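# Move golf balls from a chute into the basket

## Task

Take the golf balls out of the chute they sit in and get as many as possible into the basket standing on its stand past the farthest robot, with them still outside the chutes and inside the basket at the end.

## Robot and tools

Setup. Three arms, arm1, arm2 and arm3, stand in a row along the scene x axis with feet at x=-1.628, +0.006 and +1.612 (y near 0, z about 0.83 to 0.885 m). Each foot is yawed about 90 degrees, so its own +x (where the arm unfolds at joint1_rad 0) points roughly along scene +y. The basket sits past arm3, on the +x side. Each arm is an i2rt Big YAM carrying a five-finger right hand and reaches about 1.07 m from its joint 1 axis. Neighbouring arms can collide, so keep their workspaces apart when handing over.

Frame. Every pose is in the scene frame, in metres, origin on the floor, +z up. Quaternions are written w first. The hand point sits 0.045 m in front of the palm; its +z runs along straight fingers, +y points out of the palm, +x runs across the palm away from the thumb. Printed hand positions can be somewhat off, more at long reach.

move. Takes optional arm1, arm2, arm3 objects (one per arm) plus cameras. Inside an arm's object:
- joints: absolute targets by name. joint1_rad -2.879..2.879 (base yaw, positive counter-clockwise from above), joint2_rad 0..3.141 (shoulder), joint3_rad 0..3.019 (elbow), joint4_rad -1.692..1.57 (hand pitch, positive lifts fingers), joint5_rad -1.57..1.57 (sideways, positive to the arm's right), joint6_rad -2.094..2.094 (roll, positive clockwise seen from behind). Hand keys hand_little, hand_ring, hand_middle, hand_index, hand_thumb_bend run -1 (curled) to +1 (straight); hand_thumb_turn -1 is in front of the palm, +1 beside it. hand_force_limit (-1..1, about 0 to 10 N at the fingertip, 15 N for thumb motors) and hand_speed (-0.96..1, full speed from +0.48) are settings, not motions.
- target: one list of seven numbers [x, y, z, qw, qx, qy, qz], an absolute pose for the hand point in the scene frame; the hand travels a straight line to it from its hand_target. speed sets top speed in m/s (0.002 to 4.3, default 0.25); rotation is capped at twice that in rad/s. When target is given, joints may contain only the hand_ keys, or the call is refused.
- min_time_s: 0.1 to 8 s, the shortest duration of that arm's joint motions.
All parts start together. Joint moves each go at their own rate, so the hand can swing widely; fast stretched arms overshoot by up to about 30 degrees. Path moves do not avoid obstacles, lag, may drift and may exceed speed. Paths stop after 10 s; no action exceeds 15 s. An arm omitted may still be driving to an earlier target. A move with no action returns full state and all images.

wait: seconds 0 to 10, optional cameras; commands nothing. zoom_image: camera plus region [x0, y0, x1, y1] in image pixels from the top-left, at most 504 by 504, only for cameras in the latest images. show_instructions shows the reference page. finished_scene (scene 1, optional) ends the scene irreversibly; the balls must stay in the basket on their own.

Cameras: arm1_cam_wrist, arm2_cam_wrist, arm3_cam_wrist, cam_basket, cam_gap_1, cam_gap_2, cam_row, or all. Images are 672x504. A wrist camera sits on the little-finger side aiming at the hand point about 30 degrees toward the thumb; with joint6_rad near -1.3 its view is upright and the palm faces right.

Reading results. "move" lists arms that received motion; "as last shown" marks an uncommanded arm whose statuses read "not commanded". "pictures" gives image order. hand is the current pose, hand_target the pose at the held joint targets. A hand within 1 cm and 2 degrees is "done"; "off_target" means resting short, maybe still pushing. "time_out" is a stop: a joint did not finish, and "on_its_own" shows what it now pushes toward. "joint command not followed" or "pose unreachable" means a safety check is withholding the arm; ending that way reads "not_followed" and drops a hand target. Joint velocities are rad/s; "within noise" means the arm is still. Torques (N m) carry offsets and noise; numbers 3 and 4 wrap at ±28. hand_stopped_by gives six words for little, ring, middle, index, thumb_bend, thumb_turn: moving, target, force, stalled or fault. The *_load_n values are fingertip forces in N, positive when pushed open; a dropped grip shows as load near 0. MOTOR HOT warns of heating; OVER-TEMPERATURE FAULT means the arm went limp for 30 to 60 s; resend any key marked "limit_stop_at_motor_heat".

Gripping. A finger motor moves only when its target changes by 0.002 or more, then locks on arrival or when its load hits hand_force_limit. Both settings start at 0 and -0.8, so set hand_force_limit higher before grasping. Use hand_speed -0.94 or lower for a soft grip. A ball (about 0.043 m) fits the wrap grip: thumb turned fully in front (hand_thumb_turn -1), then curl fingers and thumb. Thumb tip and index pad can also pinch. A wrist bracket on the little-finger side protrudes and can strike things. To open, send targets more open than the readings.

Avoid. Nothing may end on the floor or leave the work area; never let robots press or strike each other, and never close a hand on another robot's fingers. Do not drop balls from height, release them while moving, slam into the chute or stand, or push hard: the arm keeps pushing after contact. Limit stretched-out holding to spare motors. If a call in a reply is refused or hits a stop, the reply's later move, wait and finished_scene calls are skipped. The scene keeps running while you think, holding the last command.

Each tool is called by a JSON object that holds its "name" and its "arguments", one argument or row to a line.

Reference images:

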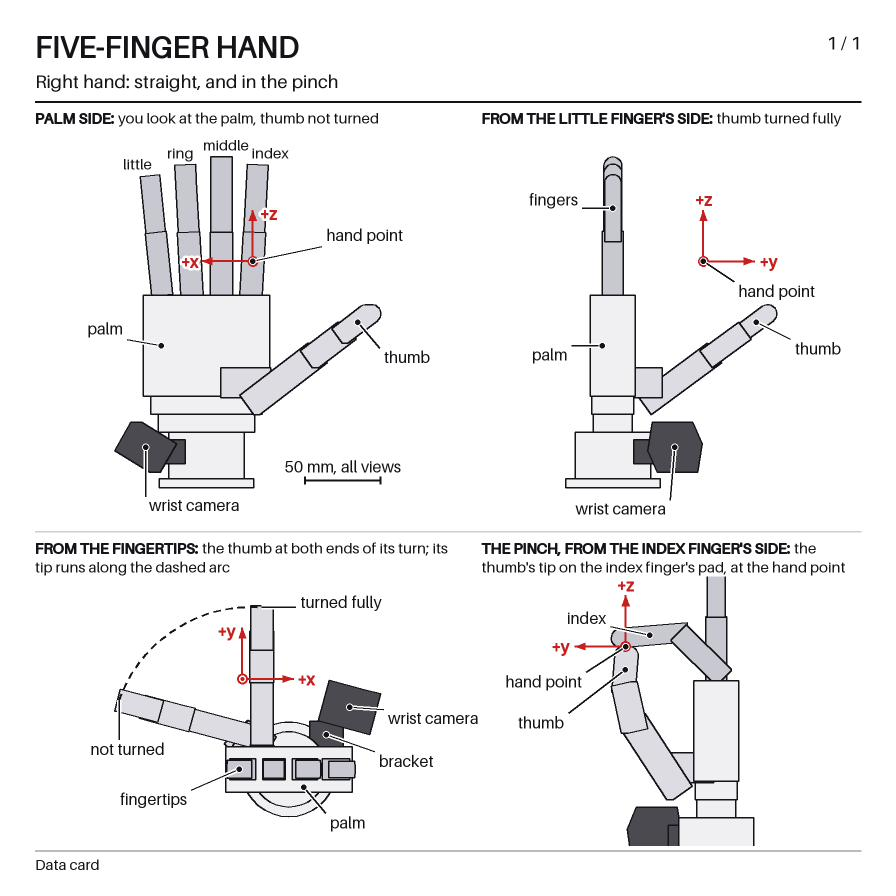

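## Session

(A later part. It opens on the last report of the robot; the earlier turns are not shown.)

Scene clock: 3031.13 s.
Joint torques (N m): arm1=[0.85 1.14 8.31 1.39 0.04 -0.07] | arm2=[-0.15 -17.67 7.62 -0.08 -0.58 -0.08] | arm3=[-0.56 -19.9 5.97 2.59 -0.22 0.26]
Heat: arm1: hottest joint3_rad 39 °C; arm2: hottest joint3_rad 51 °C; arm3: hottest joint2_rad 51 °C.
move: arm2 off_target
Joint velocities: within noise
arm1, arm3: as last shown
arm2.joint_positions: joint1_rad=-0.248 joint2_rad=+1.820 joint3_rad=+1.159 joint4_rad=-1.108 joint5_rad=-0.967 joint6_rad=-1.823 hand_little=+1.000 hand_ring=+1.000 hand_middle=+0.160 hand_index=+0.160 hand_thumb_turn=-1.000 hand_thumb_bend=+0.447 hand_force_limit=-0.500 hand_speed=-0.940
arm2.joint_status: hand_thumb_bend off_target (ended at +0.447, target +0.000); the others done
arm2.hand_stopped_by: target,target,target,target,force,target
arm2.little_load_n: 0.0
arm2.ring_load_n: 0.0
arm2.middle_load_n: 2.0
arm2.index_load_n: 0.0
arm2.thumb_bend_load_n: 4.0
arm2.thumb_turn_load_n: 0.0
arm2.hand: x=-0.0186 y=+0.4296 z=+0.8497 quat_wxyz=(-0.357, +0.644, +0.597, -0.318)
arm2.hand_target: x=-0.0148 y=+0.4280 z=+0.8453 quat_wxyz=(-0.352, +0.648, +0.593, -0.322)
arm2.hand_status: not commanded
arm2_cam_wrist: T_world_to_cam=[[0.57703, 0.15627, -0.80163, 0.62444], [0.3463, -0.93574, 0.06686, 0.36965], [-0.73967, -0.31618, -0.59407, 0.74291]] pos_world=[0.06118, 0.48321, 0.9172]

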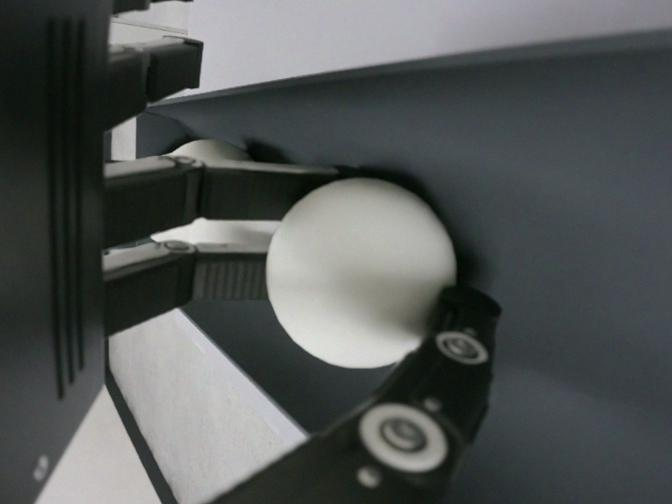

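{"name": "move", "arguments": {
  "arm2": {"joints": {"hand_speed": -0.95, "hand_force_limit": -0.6, "hand_index": 0.0}}
}}

{"name": "move", "arguments": {
  "arm2": {"joints": {"hand_speed": -0.94, "hand_force_limit": -0.35, "hand_thumb_bend": -0.05}}
}}

{"name": "move", "arguments": {
  "arm2": {"target": [-0.012, 0.43, 0.95, 0.352, -0.648, -0.593, 0.322], "speed": 0.1},
  "cameras": ["arm2_cam_wrist", "cam_gap_2"]
}}

Scene clock: 3042.27 s.
Joint torques (N m): arm1=[0.85 1.14 8.31 1.39 0.03 -0.07] | arm2=[-0.15 -17.73 7.66 -0.23 -0.59 -0.12] | arm3=[-0.5 -19.9 5.97 2.59 -0.21 0.26]
Heat: arm1: hottest joint3_rad 39 °C; arm2: hottest joint3_rad 51 °C; arm3: hottest joint2_rad 51 °C.
move: arm2 off_target
Joint velocities: within noise
arm1, arm3: as last shown
arm1.thumb_turn_load_n: -0.5
arm2.joint_positions: joint1_rad=-0.248 joint2_rad=+1.820 joint3_rad=+1.159 joint4_rad=-1.108 joint5_rad=-0.967 joint6_rad=-1.823 hand_little=+1.000 hand_ring=+1.000 hand_middle=+0.160 hand_index=+0.137 hand_thumb_turn=-1.000 hand_thumb_bend=+0.447 hand_force_limit=-0.600 hand_speed=-0.950
arm2.joint_status: hand_index off_target (ended at +0.137, target +0.000); the others done
arm2.hand_stopped_by: target,target,target,force,force,target
arm2.little_load_n: 0.0
arm2.ring_load_n: 0.0
arm2.middle_load_n: 1.5
arm2.index_load_n: 2.5
arm2.thumb_bend_load_n: 5.0
arm2.thumb_turn_load_n: 0.0
arm2.hand: x=-0.0186 y=+0.4296 z=+0.8497 quat_wxyz=(-0.357, +0.644, +0.597, -0.318)
arm2.hand_target: x=-0.0148 y=+0.4280 z=+0.8453 quat_wxyz=(-0.352, +0.648, +0.593, -0.322)
arm2.hand_status: not commanded
pictures: none

Scene clock: 3042.70 s.
Joint torques (N m): arm1=[0.85 1.14 8.29 1.37 0.03 -0.07] | arm2=[-0.15 -17.61 7.62 -0.08 -0.57 -0.12] | arm3=[-0.5 -19.9 5.98 2.56 -0.22 0.26]
Heat: arm1: hottest joint3_rad 39 °C; arm2: hottest joint3_rad 51 °C; arm3: hottest joint2_rad 51 °C.
move: arm2 off_target
Joint velocities: within noise
arm1.joint_positions: joint1_rad=+0.177 joint2_rad=+0.642 joint3_rad=+1.456 joint4_rad=-1.154 joint5_rad=+0.156 joint6_rad=-1.149 hand_little=+1.000 hand_ring=+1.000 hand_middle=+1.000 hand_index=+1.000 hand_thumb_turn=+1.000 hand_thumb_bend=+1.000 hand_force_limit=+0.000 hand_speed=-0.800
arm1.joint_status: not commanded
arm1.hand_stopped_by: target,target,target,target,target,target
arm1.little_load_n: 0.0
arm1.ring_load_n: 0.0
arm1.middle_load_n: -0.5
arm1.index_load_n: 0.0
arm1.thumb_bend_load_n: -0.5
arm1.thumb_turn_load_n: 0.0
arm1.hand: x=-1.6157 y=+0.2370 z=+1.4382 quat_wxyz=(-0.484, +0.658, +0.482, +0.317)
arm1.hand_target: x=-1.6154 y=+0.2352 z=+1.4505 quat_wxyz=(-0.495, +0.652, +0.476, +0.321)
arm1.hand_status: not commanded
arm2.joint_positions: joint1_rad=-0.248 joint2_rad=+1.820 joint3_rad=+1.159 joint4_rad=-1.108 joint5_rad=-0.967 joint6_rad=-1.823 hand_little=+1.000 hand_ring=+1.000 hand_middle=+0.160 hand_index=+0.137 hand_thumb_turn=-1.000 hand_thumb_bend=+0.447 hand_force_limit=-0.350 hand_speed=-0.940
arm2.joint_status: hand_thumb_bend off_target (ended at +0.447, target -0.050); the others done
arm2.hand_stopped_by: target,target,target,force,force,target
arm2.little_load_n: 0.0
arm2.ring_load_n: 0.0
arm2.middle_load_n: 1.5
arm2.index_load_n: 2.5
arm2.thumb_bend_load_n: 5.0
arm2.thumb_turn_load_n: 0.0
arm2.hand: x=-0.0186 y=+0.4296 z=+0.8497 quat_wxyz=(-0.357, +0.644, +0.597, -0.318)
arm2.hand_target: x=-0.0148 y=+0.4280 z=+0.8453 quat_wxyz=(-0.352, +0.648, +0.593, -0.322)
arm2.hand_status: not commanded
arm3: as last shown
arm3.thumb_turn_load_n: -0.5
pictures: none

Scene clock: 3044.40 s.
Joint torques (N m): arm1=[0.91 1.14 8.31 1.37 0.03 -0.07] | arm2=[0.5 -18.37 11.56 -0.24 -0.6 -0.1] | arm3=[-0.56 -19.84 5.97 2.58 -0.22 0.26]
Heat: arm1: hottest joint3_rad 39 °C; arm2: hottest joint3_rad 51 °C; arm3: hottest joint2_rad 51 °C.
move: arm2 off_target
Joint velocities: within noise
arm1: as last shown
arm1.middle_load_n: 0.0
arm1.thumb_bend_load_n: 0.5
arm2.joint_positions: joint1_rad=-0.248 joint2_rad=+1.708 joint3_rad=+1.249 joint4_rad=-1.363 joint5_rad=-0.964 joint6_rad=-1.830 hand_little=+1.000 hand_ring=+1.000 hand_middle=+0.160 hand_index=+0.137 hand_thumb_turn=-1.000 hand_thumb_bend=+0.447 hand_force_limit=-0.350 hand_speed=-0.940
arm2.joint_status: not commanded
arm2.hand_stopped_by: target,target,target,force,force,target
arm2.little_load_n: 0.0
arm2.ring_load_n: 0.0
arm2.middle_load_n: 2.0
arm2.index_load_n: 2.5
arm2.thumb_bend_load_n: 4.5
arm2.thumb_turn_load_n: 0.0
arm2.hand: x=-0.0191 y=+0.4184 z=+0.9336 quat_wxyz=(-0.344, +0.649, +0.590, -0.335)
arm2.hand_target: x=-0.0113 y=+0.4320 z=+0.9492 quat_wxyz=(-0.355, +0.646, +0.597, -0.318)
arm2.hand_status: off_target (0.021 m and 1.8 deg from the pose sent, 0.101 m and 0.9 deg at the start)
arm3.joint_positions: joint1_rad=+1.293 joint2_rad=+2.489 joint3_rad=+1.598 joint4_rad=+0.881 joint5_rad=-0.047 joint6_rad=+1.553 hand_little=+0.600 hand_ring=+0.600 hand_middle=+0.340 hand_index=+0.340 hand_thumb_turn=-1.000 hand_thumb_bend=+1.000 hand_force_limit=-0.600 hand_speed=-0.800
arm3.joint_status: not commanded
arm3.hand_stopped_by: target,target,target,target,target,target
arm3.little_load_n: 0.0
arm3.ring_load_n: 0.0
arm3.middle_load_n: 0.0
arm3.index_load_n: 0.0
arm3.thumb_bend_load_n: 0.0
arm3.thumb_turn_load_n: 0.0
arm3.hand: x=+0.7606 y=+0.2182 z=+0.8634 quat_wxyz=(-0.095, +0.707, -0.083, -0.696)
arm3.hand_target: x=+0.7626 y=+0.2226 z=+0.8616 quat_wxyz=(-0.090, +0.702, -0.089, -0.701)
arm3.hand_status: not commanded
arm2_cam_wrist: T_world_to_cam=[[0.56952, 0.12318, -0.8127, 0.71787], [0.35232, -0.92986, 0.10595, 0.3149], [-0.74265, -0.34667, -0.57297, 0.78188]] pos_world=[0.06088, 0.47544, 0.99804]

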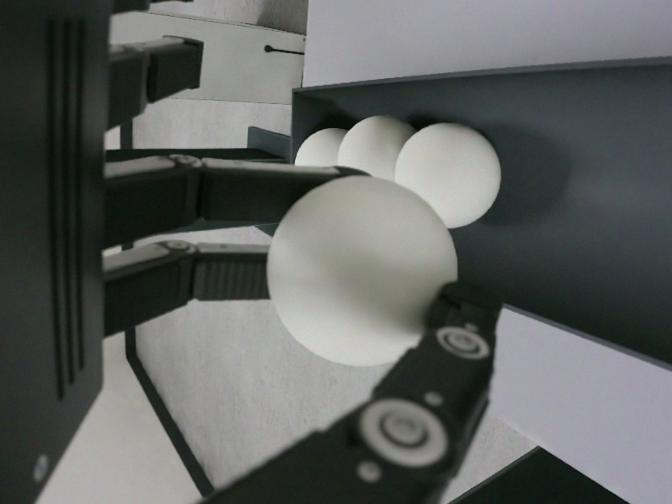

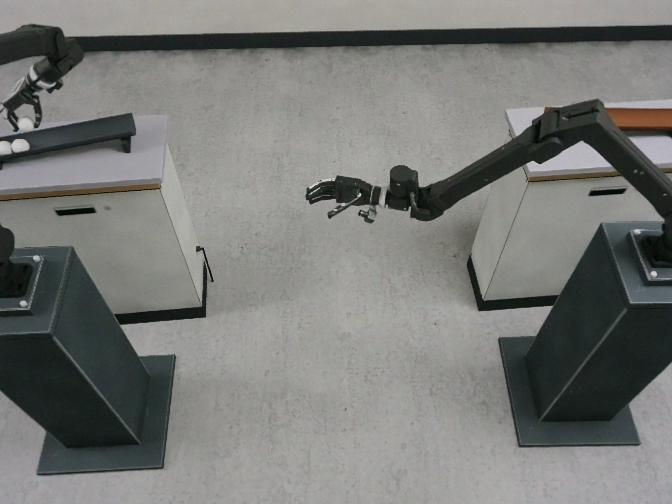

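{"name": "move", "arguments": {
  "arm2": {"joints": {"joint1_rad": -0.4, "joint2_rad": 1.55, "joint3_rad": 1.6, "joint4_rad": -1.35, "joint5_rad": -0.917, "joint6_rad": -1.7}, "min_time_s": 3.5}
}}

{"name": "move", "arguments": {
  "arm2": {"joints": {"joint1_rad": -1.427, "joint2_rad": 2.1, "joint3_rad": 2.15, "joint4_rad": -0.62, "joint5_rad": -0.467, "joint6_rad": -0.334, "hand_little": -1, "hand_ring": -1, "hand_speed": -0.8}, "min_time_s": 6}
}}

{"name": "move", "arguments": {
  "arm3": {"target": [0.803, 0.219, 1.02, 0.0371, -0.7047, 0.0371, 0.7047], "speed": 0.1},
  "cameras": ["arm2_cam_wrist", "arm3_cam_wrist"]
}}

Scene clock: 3058.30 s.
Joint torques (N m): arm1=[0.85 1.14 8.31 1.39 0.03 -0.07] | arm2=[-0.32 -18.73 13.9 1.72 -0.53 0.04] | arm3=[-0.56 -19.84 6 2.58 -0.21 0.26]
Heat: arm1: hottest joint3_rad 39 °C; arm2: hottest joint3_rad 53 °C; arm3: hottest joint2_rad 51 °C.
move: arm2 done
Joint velocities: within noise
arm1, arm3: as last shown
arm1.thumb_bend_load_n: 0.0
arm2.joint_positions: joint1_rad=-0.386 joint2_rad=+1.562 joint3_rad=+1.548 joint4_rad=-1.370 joint5_rad=-0.923 joint6_rad=-1.704 hand_little=+1.000 hand_ring=+1.000 hand_middle=+0.160 hand_index=+0.138 hand_thumb_turn=-1.000 hand_thumb_bend=+0.447 hand_force_limit=-0.350 hand_speed=-0.940
arm2.joint_status: all done
arm2.hand_stopped_by: target,target,target,force,force,target
arm2.little_load_n: -0.5
arm2.ring_load_n: -0.5
arm2.middle_load_n: 1.0
arm2.index_load_n: 3.5
arm2.thumb_bend_load_n: 4.5
arm2.thumb_turn_load_n: 0.0
arm2.hand: x=+0.0765 y=+0.4905 z=+1.0958 quat_wxyz=(-0.431, +0.670, +0.583, -0.158)
arm2.hand_target: x=+0.0883 y=+0.5007 z=+1.1228 quat_wxyz=(-0.445, +0.665, +0.586, -0.126)
arm2.hand_status: not commanded
arm3.thumb_turn_load_n: -0.5
pictures: none

Scene clock: 3064.90 s.
Joint torques (N m): arm1=[0.79 1.2 8.31 1.39 0.03 -0.07] | arm2=[0.85 -25.41 15.72 3.23 -0.09 0.1] | arm3=[-0.5 -19.84 5.97 2.58 -0.21 0.26]
Heat: arm1: hottest joint3_rad 39 °C; arm2: hottest joint3_rad 54 °C; arm3: hottest joint2_rad 51 °C.
move: arm2 done
Joint velocities: within noise
arm1, arm3: as last shown
arm2.joint_positions: joint1_rad=-1.426 joint2_rad=+2.075 joint3_rad=+2.090 joint4_rad=-0.640 joint5_rad=-0.469 joint6_rad=-0.353 hand_little=-1.000 hand_ring=-1.000 hand_middle=+0.160 hand_index=+0.138 hand_thumb_turn=-1.000 hand_thumb_bend=+0.447 hand_force_limit=-0.350 hand_speed=-0.800
arm2.joint_status: all done
arm2.hand_stopped_by: target,target,target,force,force,target
arm2.little_load_n: 0.0
arm2.ring_load_n: 0.0
arm2.middle_load_n: 2.0
arm2.index_load_n: 3.0
arm2.thumb_bend_load_n: 5.0
arm2.thumb_turn_load_n: 0.0
arm2.hand: x=+0.7869 y=+0.2169 z=+1.0581 quat_wxyz=(-0.442, +0.802, -0.347, +0.202)
arm2.hand_target: x=+0.8049 y=+0.2189 z=+1.0734 quat_wxyz=(-0.455, +0.792, -0.342, +0.220)
arm2.hand_status: not commanded
arm3.thumb_turn_load_n: 0.0
pictures: none

Scene clock: 3067.30 s.
Joint torques (N m): arm1=[0.79 1.2 8.29 1.37 0.03 -0.07] | arm2=[-0.09 -25.88 15.68 3.36 -0.09 0.07] | arm3=[-0.67 -20.01 6.64 1.46 -0.24 0.26]
Heat: arm1: hottest joint3_rad 39 °C; arm2: hottest joint3_rad 55 °C; arm3: hottest joint2_rad 51 °C.
move: arm3 off_target
Joint velocities: within noise
arm1, arm2: as last shown
arm2.hand_target: x=+0.8050 y=+0.2189 z=+1.0734 quat_wxyz=(-0.455, +0.792, -0.342, +0.220)
arm3.joint_positions: joint1_rad=+1.230 joint2_rad=+2.170 joint3_rad=+1.449 joint4_rad=+0.713 joint5_rad=-0.249 joint6_rad=+1.556 hand_little=+0.600 hand_ring=+0.600 hand_middle=+0.340 hand_index=+0.340 hand_thumb_turn=-1.000 hand_thumb_bend=+1.000 hand_force_limit=-0.600 hand_speed=-0.800
arm3.joint_status: not commanded
arm3.hand_stopped_by: target,target,target,target,target,target
arm3.little_load_n: 0.0
arm3.ring_load_n: 0.0
arm3.middle_load_n: 0.0
arm3.index_load_n: 0.0
arm3.thumb_bend_load_n: 0.0
arm3.thumb_turn_load_n: 0.0
arm3.hand: x=+0.8016 y=+0.2213 z=+1.0081 quat_wxyz=(-0.044, +0.709, -0.035, -0.703)
arm3.hand_target: x=+0.8035 y=+0.2274 z=+1.0195 quat_wxyz=(-0.040, +0.706, -0.041, -0.706)
arm3.hand_status: off_target (0.012 m and 1.0 deg from the pose sent, 0.162 m and 8.5 deg at the start)
arm2_cam_wrist: T_world_to_cam=[[-0.26378, -0.52175, -0.81129, 1.17897], [-0.92482, 0.37581, 0.05901, 0.60188], [0.2741, 0.76586, -0.58166, 0.34969]] pos_world=[0.77177, 0.12113, 1.12437]
arm3_cam_wrist: T_world_to_cam=[[-0.1027, -0.96725, -0.23211, 0.53275], [0.4011, -0.2538, 0.88017, -1.13959], [-0.91026, -0.0027, 0.41403, 0.42437]] pos_world=[0.8981, 0.22723, 0.95098]

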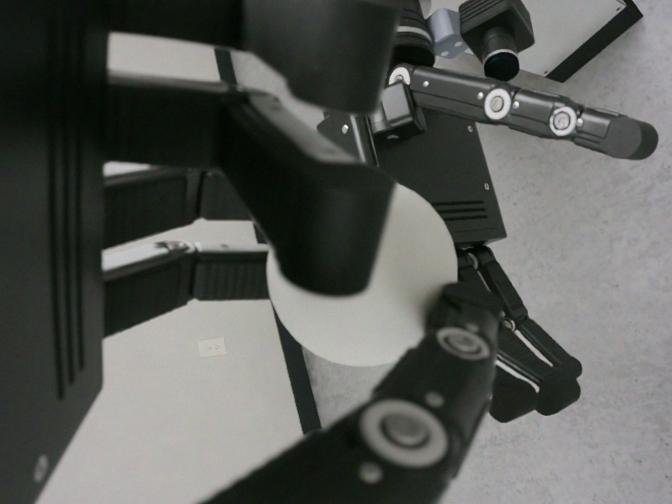

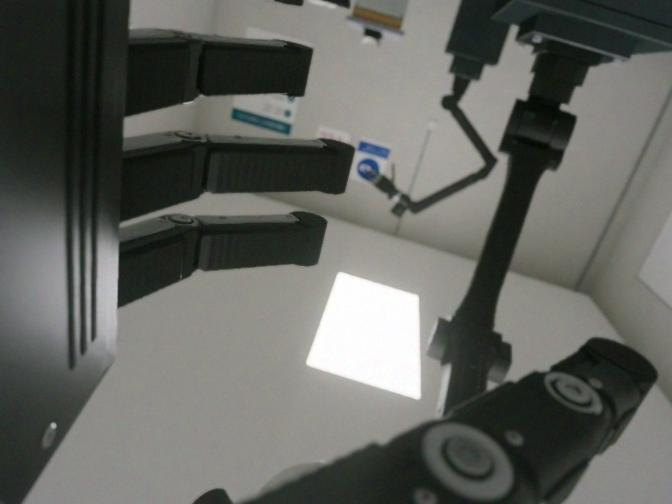

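{"name": "move", "arguments": {
  "arm3": {"target": [0.804, 0.216, 1.108, 0.0371, -0.7047, 0.0371, 0.7047], "speed": 0.07},
  "cameras": ["arm3_cam_wrist"]
}}

Scene clock: 3080.20 s.
Joint torques (N m): arm1=[0.79 1.2 8.31 1.39 0.03 -0.07] | arm2=[0.26 -25.76 15.69 3.32 -0.11 0.07] | arm3=[0.21 -19.9 9.31 1.42 -0.13 0.24]
Heat: arm1: hottest joint3_rad 39 °C; arm2: hottest joint3_rad 58 °C; arm3: hottest joint2_rad 50 °C.
move: arm3 off_target
Joint velocities: within noise
arm1, arm2: as last shown
arm2.ring_load_n: 0.5
arm2.middle_load_n: 1.5
arm3.joint_positions: joint1_rad=+1.239 joint2_rad=+2.032 joint3_rad=+1.449 joint4_rad=+0.543 joint5_rad=-0.249 joint6_rad=+1.556 hand_little=+0.600 hand_ring=+0.600 hand_middle=+0.340 hand_index=+0.340 hand_thumb_turn=-1.000 hand_thumb_bend=+1.000 hand_force_limit=-0.600 hand_speed=-0.800
arm3.joint_status: not commanded
arm3.hand_stopped_by: target,target,target,target,target,target
arm3.little_load_n: 0.0
arm3.ring_load_n: -0.5
arm3.middle_load_n: 0.0
arm3.index_load_n: 0.0
arm3.thumb_bend_load_n: 0.0
arm3.thumb_turn_load_n: -0.5
arm3.hand: x=+0.8069 y=+0.2112 z=+1.0765 quat_wxyz=(-0.038, +0.720, -0.035, -0.692)
arm3.hand_target: x=+0.8028 y=+0.2086 z=+1.1089 quat_wxyz=(-0.034, +0.706, -0.034, -0.707)
arm3.hand_status: off_target (0.032 m and 2.3 deg from the pose sent, 0.100 m and 1.0 deg at the start)
arm3_cam_wrist: T_world_to_cam=[[-0.08697, -0.97069, -0.22404, 0.51878], [0.37659, -0.24024, 0.89469, -1.20321], [-0.92229, -0.00656, 0.38645, 0.44101]] pos_world=[0.90497, 0.21741, 1.0223]

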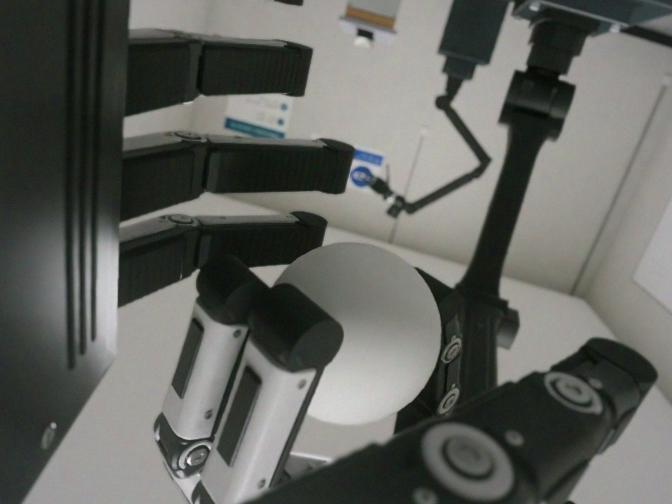

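{"name": "move", "arguments": {
  "arm3": {"target": [0.804, 0.211, 1.130, 0.0371, -0.7047, 0.0371, 0.7047], "speed": 0.05},
  "cameras": ["arm3_cam_wrist"]
}}

Scene clock: 3103.43 s.
Joint torques (N m): arm1=[0.85 1.14 8.29 1.39 0.03 -0.07] | arm2=[0.38 -25.41 15.73 3.41 -0.11 0.06] | arm3=[0.03 -19.43 9.78 1.46 0.05 0.24]
Heat: arm1: hottest joint3_rad 39 °C; arm2: hottest joint3_rad 63 °C; arm3: hottest joint2_rad 52 °C.
move: arm3 off_target
Joint velocities: within noise
arm1, arm2: as last shown
arm2.middle_load_n: 2.0
arm2.thumb_bend_load_n: 4.5
arm3.joint_positions: joint1_rad=+1.239 joint2_rad=+2.000 joint3_rad=+1.453 joint4_rad=+0.500 joint5_rad=-0.248 joint6_rad=+1.556 hand_little=+0.600 hand_ring=+0.600 hand_middle=+0.340 hand_index=+0.340 hand_thumb_turn=-1.000 hand_thumb_bend=+1.000 hand_force_limit=-0.600 hand_speed=-0.800
arm3.joint_status: not commanded
arm3.hand_stopped_by: target,target,target,target,target,target
arm3.little_load_n: 0.0
arm3.ring_load_n: -0.5
arm3.middle_load_n: 0.0
arm3.index_load_n: 0.0
arm3.thumb_bend_load_n: 0.0
arm3.thumb_turn_load_n: 0.0
arm3.hand: x=+0.8093 y=+0.2106 z=+1.0932 quat_wxyz=(-0.037, +0.723, -0.036, -0.689)
arm3.hand_target: x=+0.8054 y=+0.2106 z=+1.1297 quat_wxyz=(-0.037, +0.706, -0.037, -0.706)
arm3.hand_status: off_target (0.037 m and 2.7 deg from the pose sent, 0.054 m and 2.3 deg at the start)
arm3_cam_wrist: T_world_to_cam=[[-0.08686, -0.97112, -0.22222, 0.52014], [0.36971, -0.23855, 0.898, -1.21759], [-0.92508, -0.00416, 0.37976, 0.44583]] pos_world=[0.90776, 0.21652, 1.03967]

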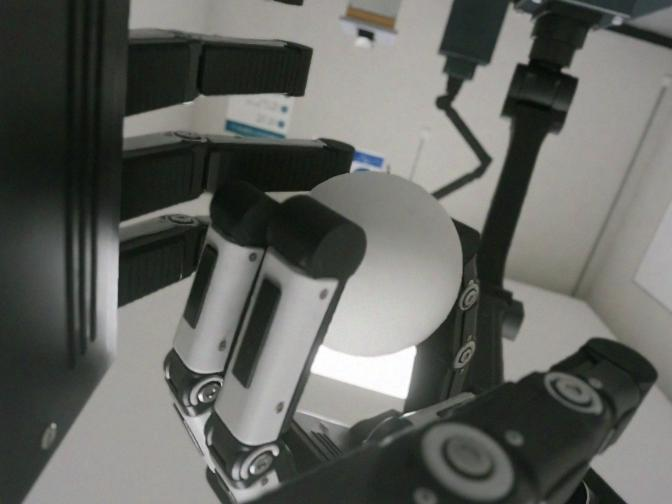

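{"name": "move", "arguments": {
  "arm3": {"joints": {"hand_index": 0.16, "hand_middle": 0.16, "hand_speed": -0.9, "hand_force_limit": -0.7}}
}}

{"name": "move", "arguments": {
  "arm3": {"joints": {"hand_force_limit": -0.5, "hand_speed": -0.94, "hand_thumb_bend": 0.0}}
}}

{"name": "move", "arguments": {
  "arm3": {"joints": {"hand_force_limit": -0.6, "hand_speed": -0.95, "hand_index": 0.0}},
  "cameras": ["arm3_cam_wrist", "arm2_cam_wrist"]
}}

Scene clock: 3116.03 s.
Joint torques (N m): arm1=[0.85 1.14 8.29 1.39 0.03 -0.07] | arm2=[0.26 -25.17 15.66 3.36 -0.1 0.07] | arm3=[0.09 -19.55 9.78 1.46 0.05 0.24]
Heat: arm1: hottest joint3_rad 39 °C; arm2: hottest joint3_rad 65 °C; arm3: hottest joint2_rad 51 °C.
move: arm3 done
Joint velocities: within noise
arm1, arm2: as last shown
arm1.middle_load_n: -0.5
arm2.ring_load_n: 0.0
arm2.thumb_bend_load_n: 5.0
arm3.joint_positions: joint1_rad=+1.239 joint2_rad=+2.000 joint3_rad=+1.453 joint4_rad=+0.500 joint5_rad=-0.248 joint6_rad=+1.556 hand_little=+0.600 hand_ring=+0.600 hand_middle=+0.160 hand_index=+0.160 hand_thumb_turn=-1.000 hand_thumb_bend=+1.000 hand_force_limit=-0.700 hand_speed=-0.900
arm3.joint_status: all done
arm3.hand_stopped_by: target,target,target,target,target,target
arm3.little_load_n: 0.0
arm3.ring_load_n: 0.0
arm3.middle_load_n: 0.0
arm3.index_load_n: 0.0
arm3.thumb_bend_load_n: 0.0
arm3.thumb_turn_load_n: 0.0
arm3.hand: x=+0.8093 y=+0.2106 z=+1.0932 quat_wxyz=(-0.037, +0.723, -0.036, -0.689)
arm3.hand_target: x=+0.8054 y=+0.2106 z=+1.1297 quat_wxyz=(-0.037, +0.706, -0.037, -0.706)
arm3.hand_status: not commanded
pictures: none

Scene clock: 3123.30 s.
Joint torques (N m): arm1=[0.85 1.2 8.29 1.37 0.03 -0.08] | arm2=[0.5 -25.29 15.72 3.34 -0.1 0.07] | arm3=[0.09 -19.55 9.77 1.46 0.05 0.24]
Heat: arm1: hottest joint3_rad 39 °C; arm2: hottest joint3_rad 66 °C; arm3: hottest joint2_rad 51 °C.
move: arm3 off_target
Joint velocities: within noise
arm1.joint_positions: joint1_rad=+0.177 joint2_rad=+0.642 joint3_rad=+1.456 joint4_rad=-1.154 joint5_rad=+0.156 joint6_rad=-1.149 hand_little=+1.000 hand_ring=+1.000 hand_middle=+1.000 hand_index=+1.000 hand_thumb_turn=+1.000 hand_thumb_bend=+1.000 hand_force_limit=+0.000 hand_speed=-0.800
arm1.joint_status: not commanded
arm1.hand_stopped_by: target,target,target,target,target,target
arm1.little_load_n: 0.0
arm1.ring_load_n: 0.0
arm1.middle_load_n: 0.0
arm1.index_load_n: 0.0
arm1.thumb_bend_load_n: 0.0
arm1.thumb_turn_load_n: 0.0
arm1.hand: x=-1.6157 y=+0.2370 z=+1.4382 quat_wxyz=(-0.484, +0.658, +0.482, +0.317)
arm1.hand_target: x=-1.6154 y=+0.2352 z=+1.4505 quat_wxyz=(-0.495, +0.652, +0.476, +0.321)
arm1.hand_status: not commanded
arm2: as last shown
arm2.joint_positions: joint1_rad=-1.423 joint2_rad=+2.075 joint3_rad=+2.090 joint4_rad=-0.640 joint5_rad=-0.469 joint6_rad=-0.345 hand_little=-1.000 hand_ring=-1.000 hand_middle=+0.160 hand_index=+0.138 hand_thumb_turn=-1.000 hand_thumb_bend=+0.447 hand_force_limit=-0.350 hand_speed=-0.800
arm2.little_load_n: 0.5
arm2.index_load_n: 2.5
arm2.hand: x=+0.7860 y=+0.2197 z=+1.0583 quat_wxyz=(-0.443, +0.801, -0.349, +0.199)
arm2.hand_target: x=+0.8041 y=+0.2216 z=+1.0736 quat_wxyz=(-0.456, +0.791, -0.344, +0.218)
arm3.joint_positions: joint1_rad=+1.239 joint2_rad=+2.000 joint3_rad=+1.453 joint4_rad=+0.500 joint5_rad=-0.255 joint6_rad=+1.556 hand_little=+0.600 hand_ring=+0.600 hand_middle=+0.160 hand_index=+0.160 hand_thumb_turn=-1.000 hand_thumb_bend=+0.400 hand_force_limit=-0.500 hand_speed=-0.940
arm3.joint_status: hand_thumb_bend off_target (ended at +0.400, target +0.000); the others done
arm3.hand_stopped_by: target,target,target,target,force,target
arm3.little_load_n: 0.0
arm3.ring_load_n: 0.0
arm3.middle_load_n: 3.0
arm3.index_load_n: 0.5
arm3.thumb_bend_load_n: 4.0
arm3.thumb_turn_load_n: 0.0
arm3.hand: x=+0.8097 y=+0.2090 z=+1.0933 quat_wxyz=(-0.034, +0.723, -0.033, -0.689)
arm3.hand_target: x=+0.8057 y=+0.2091 z=+1.1297 quat_wxyz=(-0.034, +0.706, -0.034, -0.706)
arm3.hand_status: not commanded
pictures: none

Scene clock: 3124.10 s.
Joint torques (N m): arm1=[0.85 1.2 8.31 1.39 0.03 -0.07] | arm2=[0.32 -25.58 15.75 3.44 -0.11 0.05] | arm3=[0.09 -19.6 9.81 1.44 0.05 0.24]
Heat: arm1: hottest joint3_rad 39 °C; arm2: hottest joint3_rad 66 °C; arm3: hottest joint2_rad 51 °C.
move: arm3 off_target
Joint velocities: within noise
arm1, arm2: as last shown
arm2.joint_positions: joint1_rad=-1.425 joint2_rad=+2.075 joint3_rad=+2.090 joint4_rad=-0.640 joint5_rad=-0.469 joint6_rad=-0.344 hand_little=-1.000 hand_ring=-1.000 hand_middle=+0.160 hand_index=+0.138 hand_thumb_turn=-1.000 hand_thumb_bend=+0.447 hand_force_limit=-0.350 hand_speed=-0.800
arm2.little_load_n: 0.0
arm2.hand: x=+0.7863 y=+0.2186 z=+1.0584 quat_wxyz=(-0.443, +0.801, -0.350, +0.199)
arm2.hand_target: x=+0.8044 y=+0.2205 z=+1.0736 quat_wxyz=(-0.456, +0.791, -0.345, +0.218)
arm3.joint_positions: joint1_rad=+1.239 joint2_rad=+2.000 joint3_rad=+1.453 joint4_rad=+0.500 joint5_rad=-0.255 joint6_rad=+1.556 hand_little=+0.600 hand_ring=+0.600 hand_middle=+0.160 hand_index=+0.147 hand_thumb_turn=-1.000 hand_thumb_bend=+0.401 hand_force_limit=-0.600 hand_speed=-0.950
arm3.joint_status: hand_index off_target (ended at +0.147, target +0.000); the others done
arm3.hand_stopped_by: target,target,target,force,force,target
arm3.little_load_n: 0.0
arm3.ring_load_n: 0.0
arm3.middle_load_n: 2.0
arm3.index_load_n: 2.0
arm3.thumb_bend_load_n: 4.5
arm3.thumb_turn_load_n: 0.0
arm3.hand: x=+0.8097 y=+0.2090 z=+1.0933 quat_wxyz=(-0.034, +0.723, -0.033, -0.689)
arm3.hand_target: x=+0.8057 y=+0.2091 z=+1.1297 quat_wxyz=(-0.034, +0.706, -0.034, -0.706)
arm3.hand_status: not commanded
pictures: arm2_cam_wrist, arm3_cam_wrist
arm2_cam_wrist: T_world_to_cam=[[-0.26979, -0.51615, -0.8129, 1.18512], [-0.92324, 0.37848, 0.06609, 0.5913], [0.27355, 0.76833, -0.57865, 0.3454]] pos_world=[0.77117, 0.12253, 1.12416]
arm3_cam_wrist: T_world_to_cam=[[-0.07937, -0.97186, -0.22179, 0.51231], [0.37166, -0.2353, 0.89805, -1.22051], [-0.92497, -0.01115, 0.37988, 0.44735]] pos_world=[0.90806, 0.21569, 1.03978]

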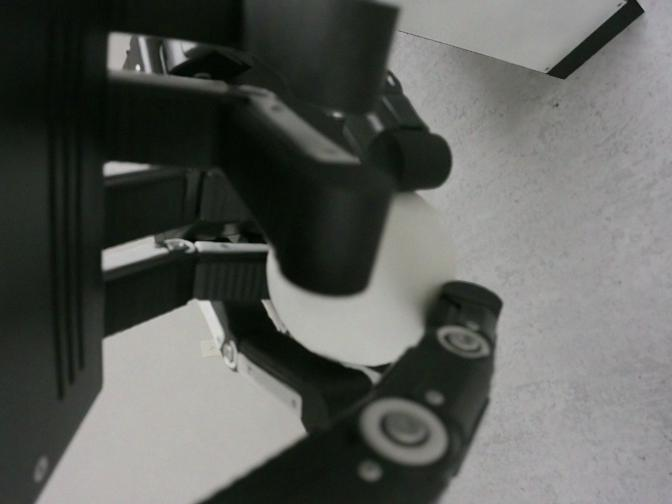

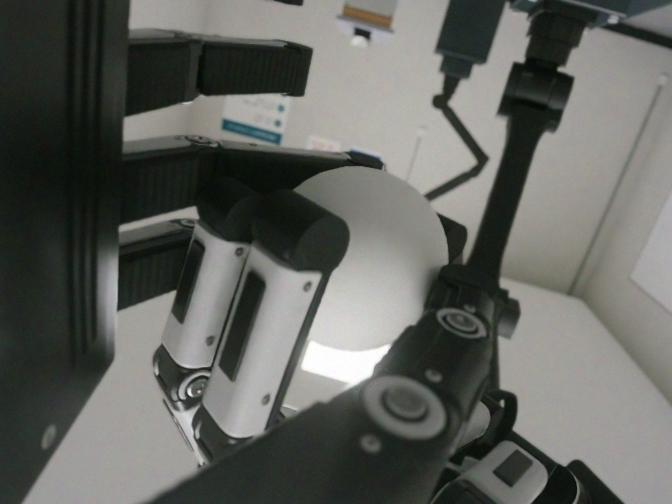

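{"name": "move", "arguments": {
  "arm2": {"joints": {"hand_speed": -0.85, "hand_thumb_bend": 0.9}},
  "cameras": ["arm3_cam_wrist"]
}}

{"name": "move", "arguments": {
  "arm2": {"joints": {"hand_speed": -0.8, "hand_index": 0.3, "hand_middle": 0.3}}
}}

{"name": "move", "arguments": {
  "arm2": {"target": [0.804, 0.2215, 1.13, -0.456, 0.791, -0.344, 0.217], "speed": 0.06},
  "cameras": ["arm3_cam_wrist", "arm2_cam_wrist"]
}}

Scene clock: 3183.60 s.
Joint torques (N m): arm1=[0.91 1.08 8.31 1.37 0.03 -0.07] | arm2=[0.32 -25.41 15.62 3.22 -0.09 0.08] | arm3=[0.09 -19.6 9.8 1.47 0.04 0.24]
Heat: arm1: hottest joint3_rad 39 °C; arm2: hottest joint3_rad 71 °C; arm3: hottest joint2_rad 50 °C.
move: arm2 done
Joint velocities: within noise
arm1, arm3: as last shown
arm2.joint_positions: joint1_rad=-1.425 joint2_rad=+2.075 joint3_rad=+2.090 joint4_rad=-0.640 joint5_rad=-0.469 joint6_rad=-0.344 hand_little=-1.000 hand_ring=-1.000 hand_middle=+0.160 hand_index=+0.137 hand_thumb_turn=-1.000 hand_thumb_bend=+0.900 hand_force_limit=-0.350 hand_speed=-0.850
arm2.joint_status: all done
arm2.hand_stopped_by: target,target,target,force,target,target
arm2.little_load_n: 0.0
arm2.ring_load_n: 0.5
arm2.middle_load_n: 0.0
arm2.index_load_n: 0.0
arm2.thumb_bend_load_n: 0.0
arm2.thumb_turn_load_n: 0.0
arm2.hand: x=+0.7863 y=+0.2186 z=+1.0584 quat_wxyz=(-0.443, +0.801, -0.350, +0.199)
arm2.hand_target: x=+0.8042 y=+0.2205 z=+1.0734 quat_wxyz=(-0.456, +0.791, -0.345, +0.218)
arm2.hand_status: not commanded
arm3.joint_positions: joint1_rad=+1.239 joint2_rad=+2.002 joint3_rad=+1.453 joint4_rad=+0.500 joint5_rad=-0.255 joint6_rad=+1.556 hand_little=+0.600 hand_ring=+0.600 hand_middle=+0.160 hand_index=+0.147 hand_thumb_turn=-1.000 hand_thumb_bend=+0.401 hand_force_limit=-0.600 hand_speed=-0.950
arm3.little_load_n: 0.5
arm3.hand: x=+0.8095 y=+0.2091 z=+1.0920 quat_wxyz=(-0.034, +0.723, -0.033, -0.689)
arm3.hand_target: x=+0.8055 y=+0.2092 z=+1.1285 quat_wxyz=(-0.034, +0.707, -0.035, -0.706)
arm3_cam_wrist: T_world_to_cam=[[-0.07909, -0.97195, -0.22147, 0.51149], [0.37036, -0.23491, 0.89869, -1.21905], [-0.92551, -0.01095, 0.37856, 0.4495]] pos_world=[0.90796, 0.21569, 1.03867]

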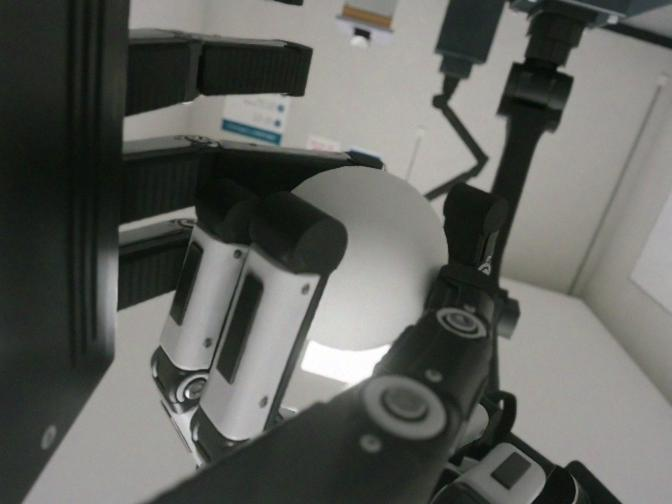

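Scene clock: 3184.37 s.
Joint torques (N m): arm1=[0.85 1.14 8.31 1.4 0.03 -0.07] | arm2=[0.09 -25.35 15.21 3.32 -0.08 0.07] | arm3=[-0.09 -19.55 9.8 1.57 0.03 0.24]
Heat: arm1: hottest joint3_rad 39 °C; arm2: hottest joint3_rad 71 °C; arm3: hottest joint2_rad 50 °C.
move: arm2 done
Joint velocities: within noise
arm1, arm3: as last shown
arm2.joint_positions: joint1_rad=-1.426 joint2_rad=+2.075 joint3_rad=+2.096 joint4_rad=-0.640 joint5_rad=-0.469 joint6_rad=-0.344 hand_little=-1.000 hand_ring=-1.000 hand_middle=+0.300 hand_index=+0.300 hand_thumb_turn=-1.000 hand_thumb_bend=+0.900 hand_force_limit=-0.350 hand_speed=-0.800
arm2.joint_status: all done
arm2.hand_stopped_by: target,target,target,target,target,target
arm2.little_load_n: 0.0
arm2.ring_load_n: 0.0
arm2.middle_load_n: 0.0
arm2.index_load_n: 0.0
arm2.thumb_bend_load_n: 0.0
arm2.thumb_turn_load_n: 0.0
arm2.hand: x=+0.7879 y=+0.2176 z=+1.0616 quat_wxyz=(-0.444, +0.800, -0.350, +0.202)
arm2.hand_target: x=+0.8045 y=+0.2192 z=+1.0734 quat_wxyz=(-0.456, +0.791, -0.345, +0.218)
arm2.hand_status: not commanded
arm3.joint_positions: joint1_rad=+1.239 joint2_rad=+2.002 joint3_rad=+1.453 joint4_rad=+0.497 joint5_rad=-0.248 joint6_rad=+1.556 hand_little=+0.600 hand_ring=+0.600 hand_middle=+0.160 hand_index=+0.147 hand_thumb_turn=-1.000 hand_thumb_bend=+0.401 hand_force_limit=-0.600 hand_speed=-0.950
arm3.little_load_n: 0.0
arm3.middle_load_n: 2.5
arm3.thumb_bend_load_n: 4.0
arm3.thumb_turn_load_n: -0.5
arm3.hand: x=+0.8091 y=+0.2107 z=+1.0912 quat_wxyz=(-0.037, +0.724, -0.036, -0.687)
arm3.hand_target: x=+0.8052 y=+0.2106 z=+1.1284 quat_wxyz=(-0.037, +0.707, -0.037, -0.706)
pictures: none

Scene clock: 3186.20 s.
Joint torques (N m): arm1=[0.85 1.14 8.31 1.39 0.03 -0.07] | arm2=[0.67 -24.76 15.17 1.91 -0.11 0.05] | arm3=[0.09 -19.55 9.81 1.58 0.03 0.24]
Heat: arm1: hottest joint3_rad 39 °C; arm2: hottest joint3_rad 71 °C; arm3: hottest joint2_rad 50 °C.
move: arm2 done
Joint velocities: within noise
arm1, arm3: as last shown
arm1.ring_load_n: -0.5
arm2.joint_positions: joint1_rad=-1.426 joint2_rad=+2.096 joint3_rad=+2.285 joint4_rad=-0.771 joint5_rad=-0.469 joint6_rad=-0.342 hand_little=-1.000 hand_ring=-1.000 hand_middle=+0.300 hand_index=+0.300 hand_thumb_turn=-1.000 hand_thumb_bend=+0.900 hand_force_limit=-0.350 hand_speed=-0.800
arm2.joint_status: not commanded
arm2.hand_stopped_by: target,target,target,target,target,target
arm2.little_load_n: 0.0
arm2.ring_load_n: 0.0
arm2.middle_load_n: 0.0
arm2.index_load_n: 0.0
arm2.thumb_bend_load_n: 0.0
arm2.thumb_turn_load_n: 0.0
arm2.hand: x=+0.7955 y=+0.2183 z=+1.1257 quat_wxyz=(-0.453, +0.794, -0.343, +0.215)
arm2.hand_target: x=+0.8044 y=+0.2214 z=+1.1290 quat_wxyz=(-0.457, +0.791, -0.344, +0.218)
arm2.hand_status: done (0.010 m and 0.5 deg from the pose sent, 0.070 m and 2.5 deg at the start)
arm3.index_load_n: 2.5
pictures: arm2_cam_wrist, arm3_cam_wrist
arm2_cam_wrist: T_world_to_cam=[[-0.23722, -0.50873, -0.8276, 1.23119], [-0.92419, 0.38068, 0.0309, 0.6353], [0.29933, 0.77219, -0.56046, 0.34029]] pos_world=[0.77735, 0.12173, 1.19002]
arm3_cam_wrist: T_world_to_cam=[[-0.08588, -0.97149, -0.22097, 0.51771], [0.36585, -0.23705, 0.89998, -1.2151], [-0.9267, -0.00356, 0.37578, 0.45188]] pos_world=[0.90776, 0.21652, 1.03816]

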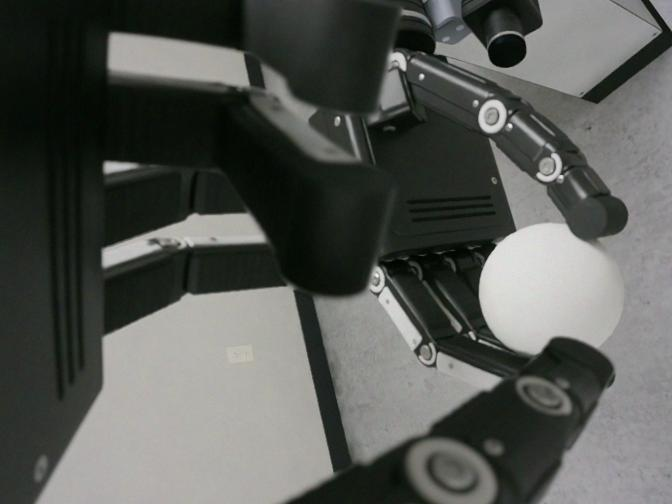

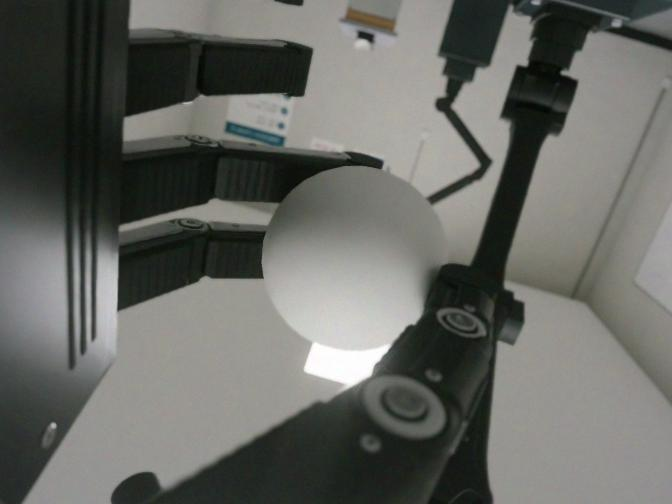

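{"name": "move", "arguments": {
  "arm2": {"target":[0.80,0.222,1.22,-0.456,0.791,-0.344,0.217],"speed":0.15},
  "arm3": {"joints":{"joint1_rad":0.6,"joint2_rad":2.03,"joint3_rad":1.6,"joint4_rad":0.2,"joint5_rad":-0.2,"joint6_rad":1.2},"min_time_s":3},
  "cameras": ["arm3_cam_wrist"]
}}

{"name": "move", "arguments": {
  "arm3": {"joints":{"joint1_rad":-1.625,"joint2_rad":2.344,"joint3_rad":2.539,"joint4_rad":-1.258,"joint5_rad":-0.01,"joint6_rad":0.026},"min_time_s":7},
  "arm2": {"joints":{"joint1_rad":-0.4,"joint2_rad":1.5,"joint3_rad":1.45,"joint4_rad":-1.2,"joint5_rad":-0.977,"joint6_rad":-1.31,"hand_little":1,"hand_ring":1,"hand_index":0.16,"hand_middle":0.16,"hand_thumb_bend":0.8},"min_time_s":7},
  "cameras": ["arm3_cam_wrist","cam_basket","arm2_cam_wrist"]
}}

Scene clock: 3234.33 s.
Joint torques (N m): arm1=[0.79 1.2 8.31 1.39 0.03 -0.07] | arm2=[0.85 -26.64 13.29 2.07 -0.01 0.07] | arm3=[0.09 -17.79 10.51 1.52 -0.07 -0.07]
Heat: arm1: hottest joint3_rad 39 °C; arm2: hottest joint3_rad 73 °C; arm3: hottest joint2_rad 50 °C.
move: arm2 done; arm3 done
Joint velocities: within noise
arm1: as last shown
arm1.ring_load_n: 0.0
arm2.joint_positions: joint1_rad=-1.426 joint2_rad=+2.291 joint3_rad=+2.877 joint4_rad=-1.134 joint5_rad=-0.464 joint6_rad=-0.328 hand_little=-1.000 hand_ring=-1.000 hand_middle=+0.300 hand_index=+0.300 hand_thumb_turn=-1.000 hand_thumb_bend=+0.900 hand_force_limit=-0.350 hand_speed=-0.800
arm2.joint_status: not commanded
arm2.hand_stopped_by: target,target,target,target,target,target
arm2.little_load_n: 0.5
arm2.ring_load_n: 0.0
arm2.middle_load_n: 0.0
arm2.index_load_n: 0.0
arm2.thumb_bend_load_n: 0.0
arm2.thumb_turn_load_n: 0.0
arm2.hand: x=+0.7985 y=+0.2180 z=+1.2174 quat_wxyz=(-0.461, +0.787, -0.343, +0.226)
arm2.hand_target: x=+0.8004 y=+0.2222 z=+1.2206 quat_wxyz=(-0.465, +0.783, -0.343, +0.228)
arm2.hand_status: done (0.005 m and 1.3 deg from the pose sent, 0.094 m and 0.5 deg at the start; a joint's target at an end of its range on 56 of 90 steps)
arm3.joint_positions: joint1_rad=+0.593 joint2_rad=+2.015 joint3_rad=+1.555 joint4_rad=+0.206 joint5_rad=-0.202 joint6_rad=+1.215 hand_little=+0.600 hand_ring=+0.600 hand_middle=+0.160 hand_index=+0.147 hand_thumb_turn=-1.000 hand_thumb_bend=+0.401 hand_force_limit=-0.600 hand_speed=-0.950
arm3.joint_status: all done
arm3.hand_stopped_by: target,target,target,force,force,target
arm3.little_load_n: 0.0
arm3.ring_load_n: 0.0
arm3.middle_load_n: 2.5
arm3.index_load_n: 2.0
arm3.thumb_bend_load_n: 4.5
arm3.thumb_turn_load_n: 0.0
arm3.hand: x=+1.0725 y=+0.6723 z=+1.0462 quat_wxyz=(-0.319, +0.767, -0.189, -0.524)
arm3.hand_target: x=+1.0630 y=+0.6780 z=+1.0586 quat_wxyz=(-0.329, +0.762, -0.178, -0.529)
arm3.hand_status: not commanded
arm3_cam_wrist: T_world_to_cam=[[-0.5245, -0.69969, -0.48511, 1.5429], [-0.15911, -0.47918, 0.86317, -0.39714], [-0.83641, 0.52992, 0.14, 0.50576]] pos_world=[1.16909, 0.62123, 1.02047]

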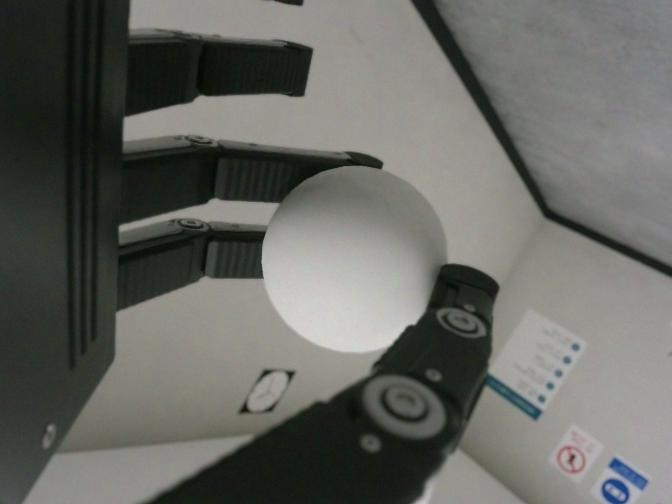

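Scene clock: 3242.30 s.
Joint torques (N m): arm1=[0.91 1.14 8.29 1.39 0.03 -0.07] | arm2=[1.61 -18.08 8.8 0.88 -0.91 -0.16] | arm3=[0.03 -20.84 10.56 0.53 -0.01 -0.13]
Heat: arm1: hottest joint3_rad 39 °C; arm2: hottest joint3_rad 70 °C; arm3: hottest joint2_rad 51 °C.
move: arm2 done; arm3 done
Joint velocities: within noise
arm1: as last shown
arm2.joint_positions: joint1_rad=-0.408 joint2_rad=+1.513 joint3_rad=+1.463 joint4_rad=-1.189 joint5_rad=-0.972 joint6_rad=-1.299 hand_little=+1.000 hand_ring=+1.000 hand_middle=+0.160 hand_index=+0.160 hand_thumb_turn=-1.000 hand_thumb_bend=+0.800 hand_force_limit=-0.350 hand_speed=-0.800
arm2.joint_status: all done
arm2.hand_stopped_by: target,target,target,target,target,target
arm2.little_load_n: 0.0
arm2.ring_load_n: 0.0
arm2.middle_load_n: 0.0
arm2.index_load_n: 0.0
arm2.thumb_bend_load_n: 0.5
arm2.thumb_turn_load_n: 0.0
arm2.hand: x=+0.0678 y=+0.4836 z=+1.0993 quat_wxyz=(-0.447, +0.746, +0.451, -0.202)
arm2.hand_target: x=+0.0606 y=+0.4780 z=+1.1003 quat_wxyz=(-0.446, +0.742, +0.457, -0.206)
arm2.hand_status: not commanded
arm3.joint_positions: joint1_rad=-1.631 joint2_rad=+2.327 joint3_rad=+2.496 joint4_rad=-1.250 joint5_rad=-0.018 joint6_rad=+0.049 hand_little=+0.600 hand_ring=+0.600 hand_middle=+0.160 hand_index=+0.147 hand_thumb_turn=-1.000 hand_thumb_bend=+0.401 hand_force_limit=-0.600 hand_speed=-0.950
arm3.joint_status: all done
arm3.hand_stopped_by: target,target,target,force,force,target
arm3.little_load_n: 0.0
arm3.ring_load_n: 0.0
arm3.middle_load_n: 2.0
arm3.index_load_n: 2.5
arm3.thumb_bend_load_n: 4.0
arm3.thumb_turn_load_n: 0.0
arm3.hand: x=+2.3942 y=+0.0030 z=+0.9898 quat_wxyz=(-0.176, +0.642, -0.727, +0.168)
arm3.hand_target: x=+2.4008 y=+0.0046 z=+0.9960 quat_wxyz=(-0.181, +0.648, -0.719, +0.177)
arm3.hand_status: not commanded
pictures: arm2_cam_wrist, arm3_cam_wrist, cam_basket
arm2_cam_wrist: T_world_to_cam=[[0.60499, -0.04345, -0.79505, 0.85375], [-0.09971, -0.99478, -0.02151, 0.52945], [-0.78996, 0.09229, -0.60617, 0.79136]] pos_world=[0.16142, 0.49075, 1.16985]
arm3_cam_wrist: T_world_to_cam=[[-0.88007, -0.09969, -0.46426, 2.56933], [-0.27456, 0.90453, 0.32624, 0.34482], [0.38742, 0.41459, -0.82342, -0.00237]] pos_world=[2.35678, -0.05479, 1.0784]

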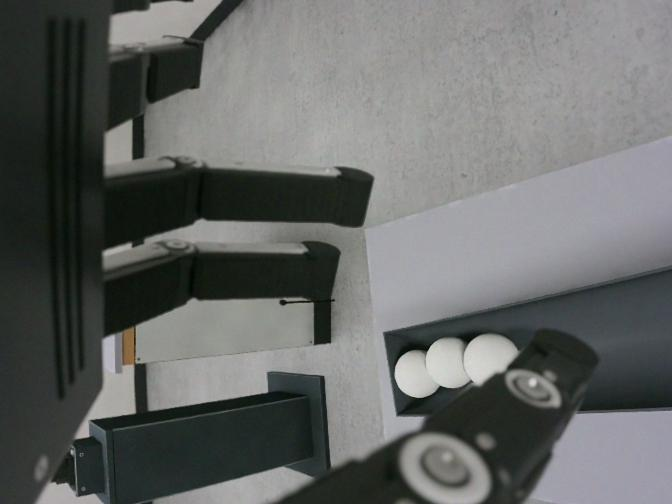

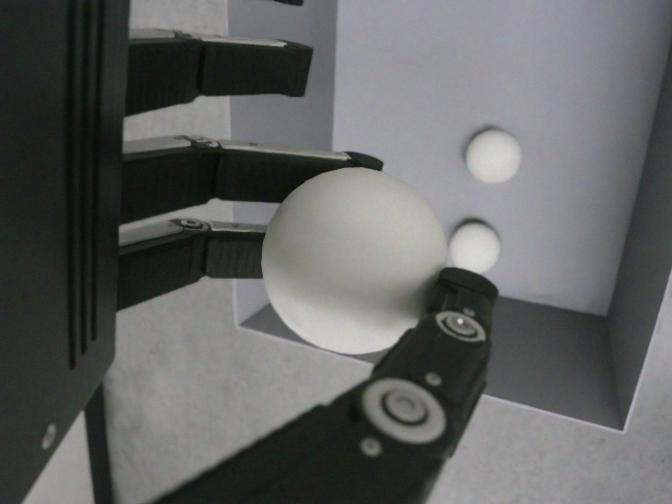

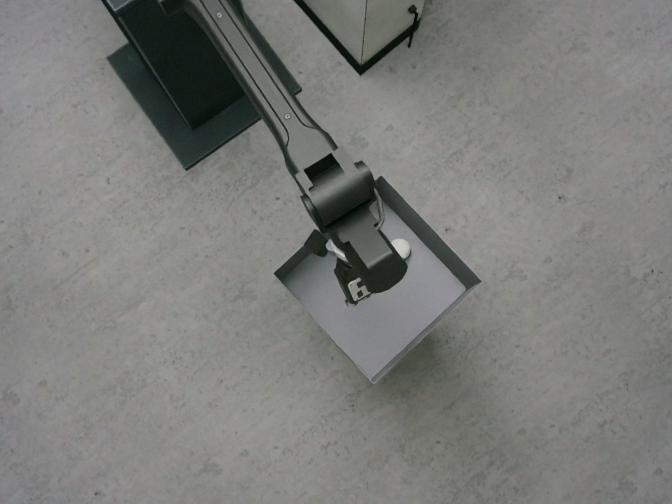

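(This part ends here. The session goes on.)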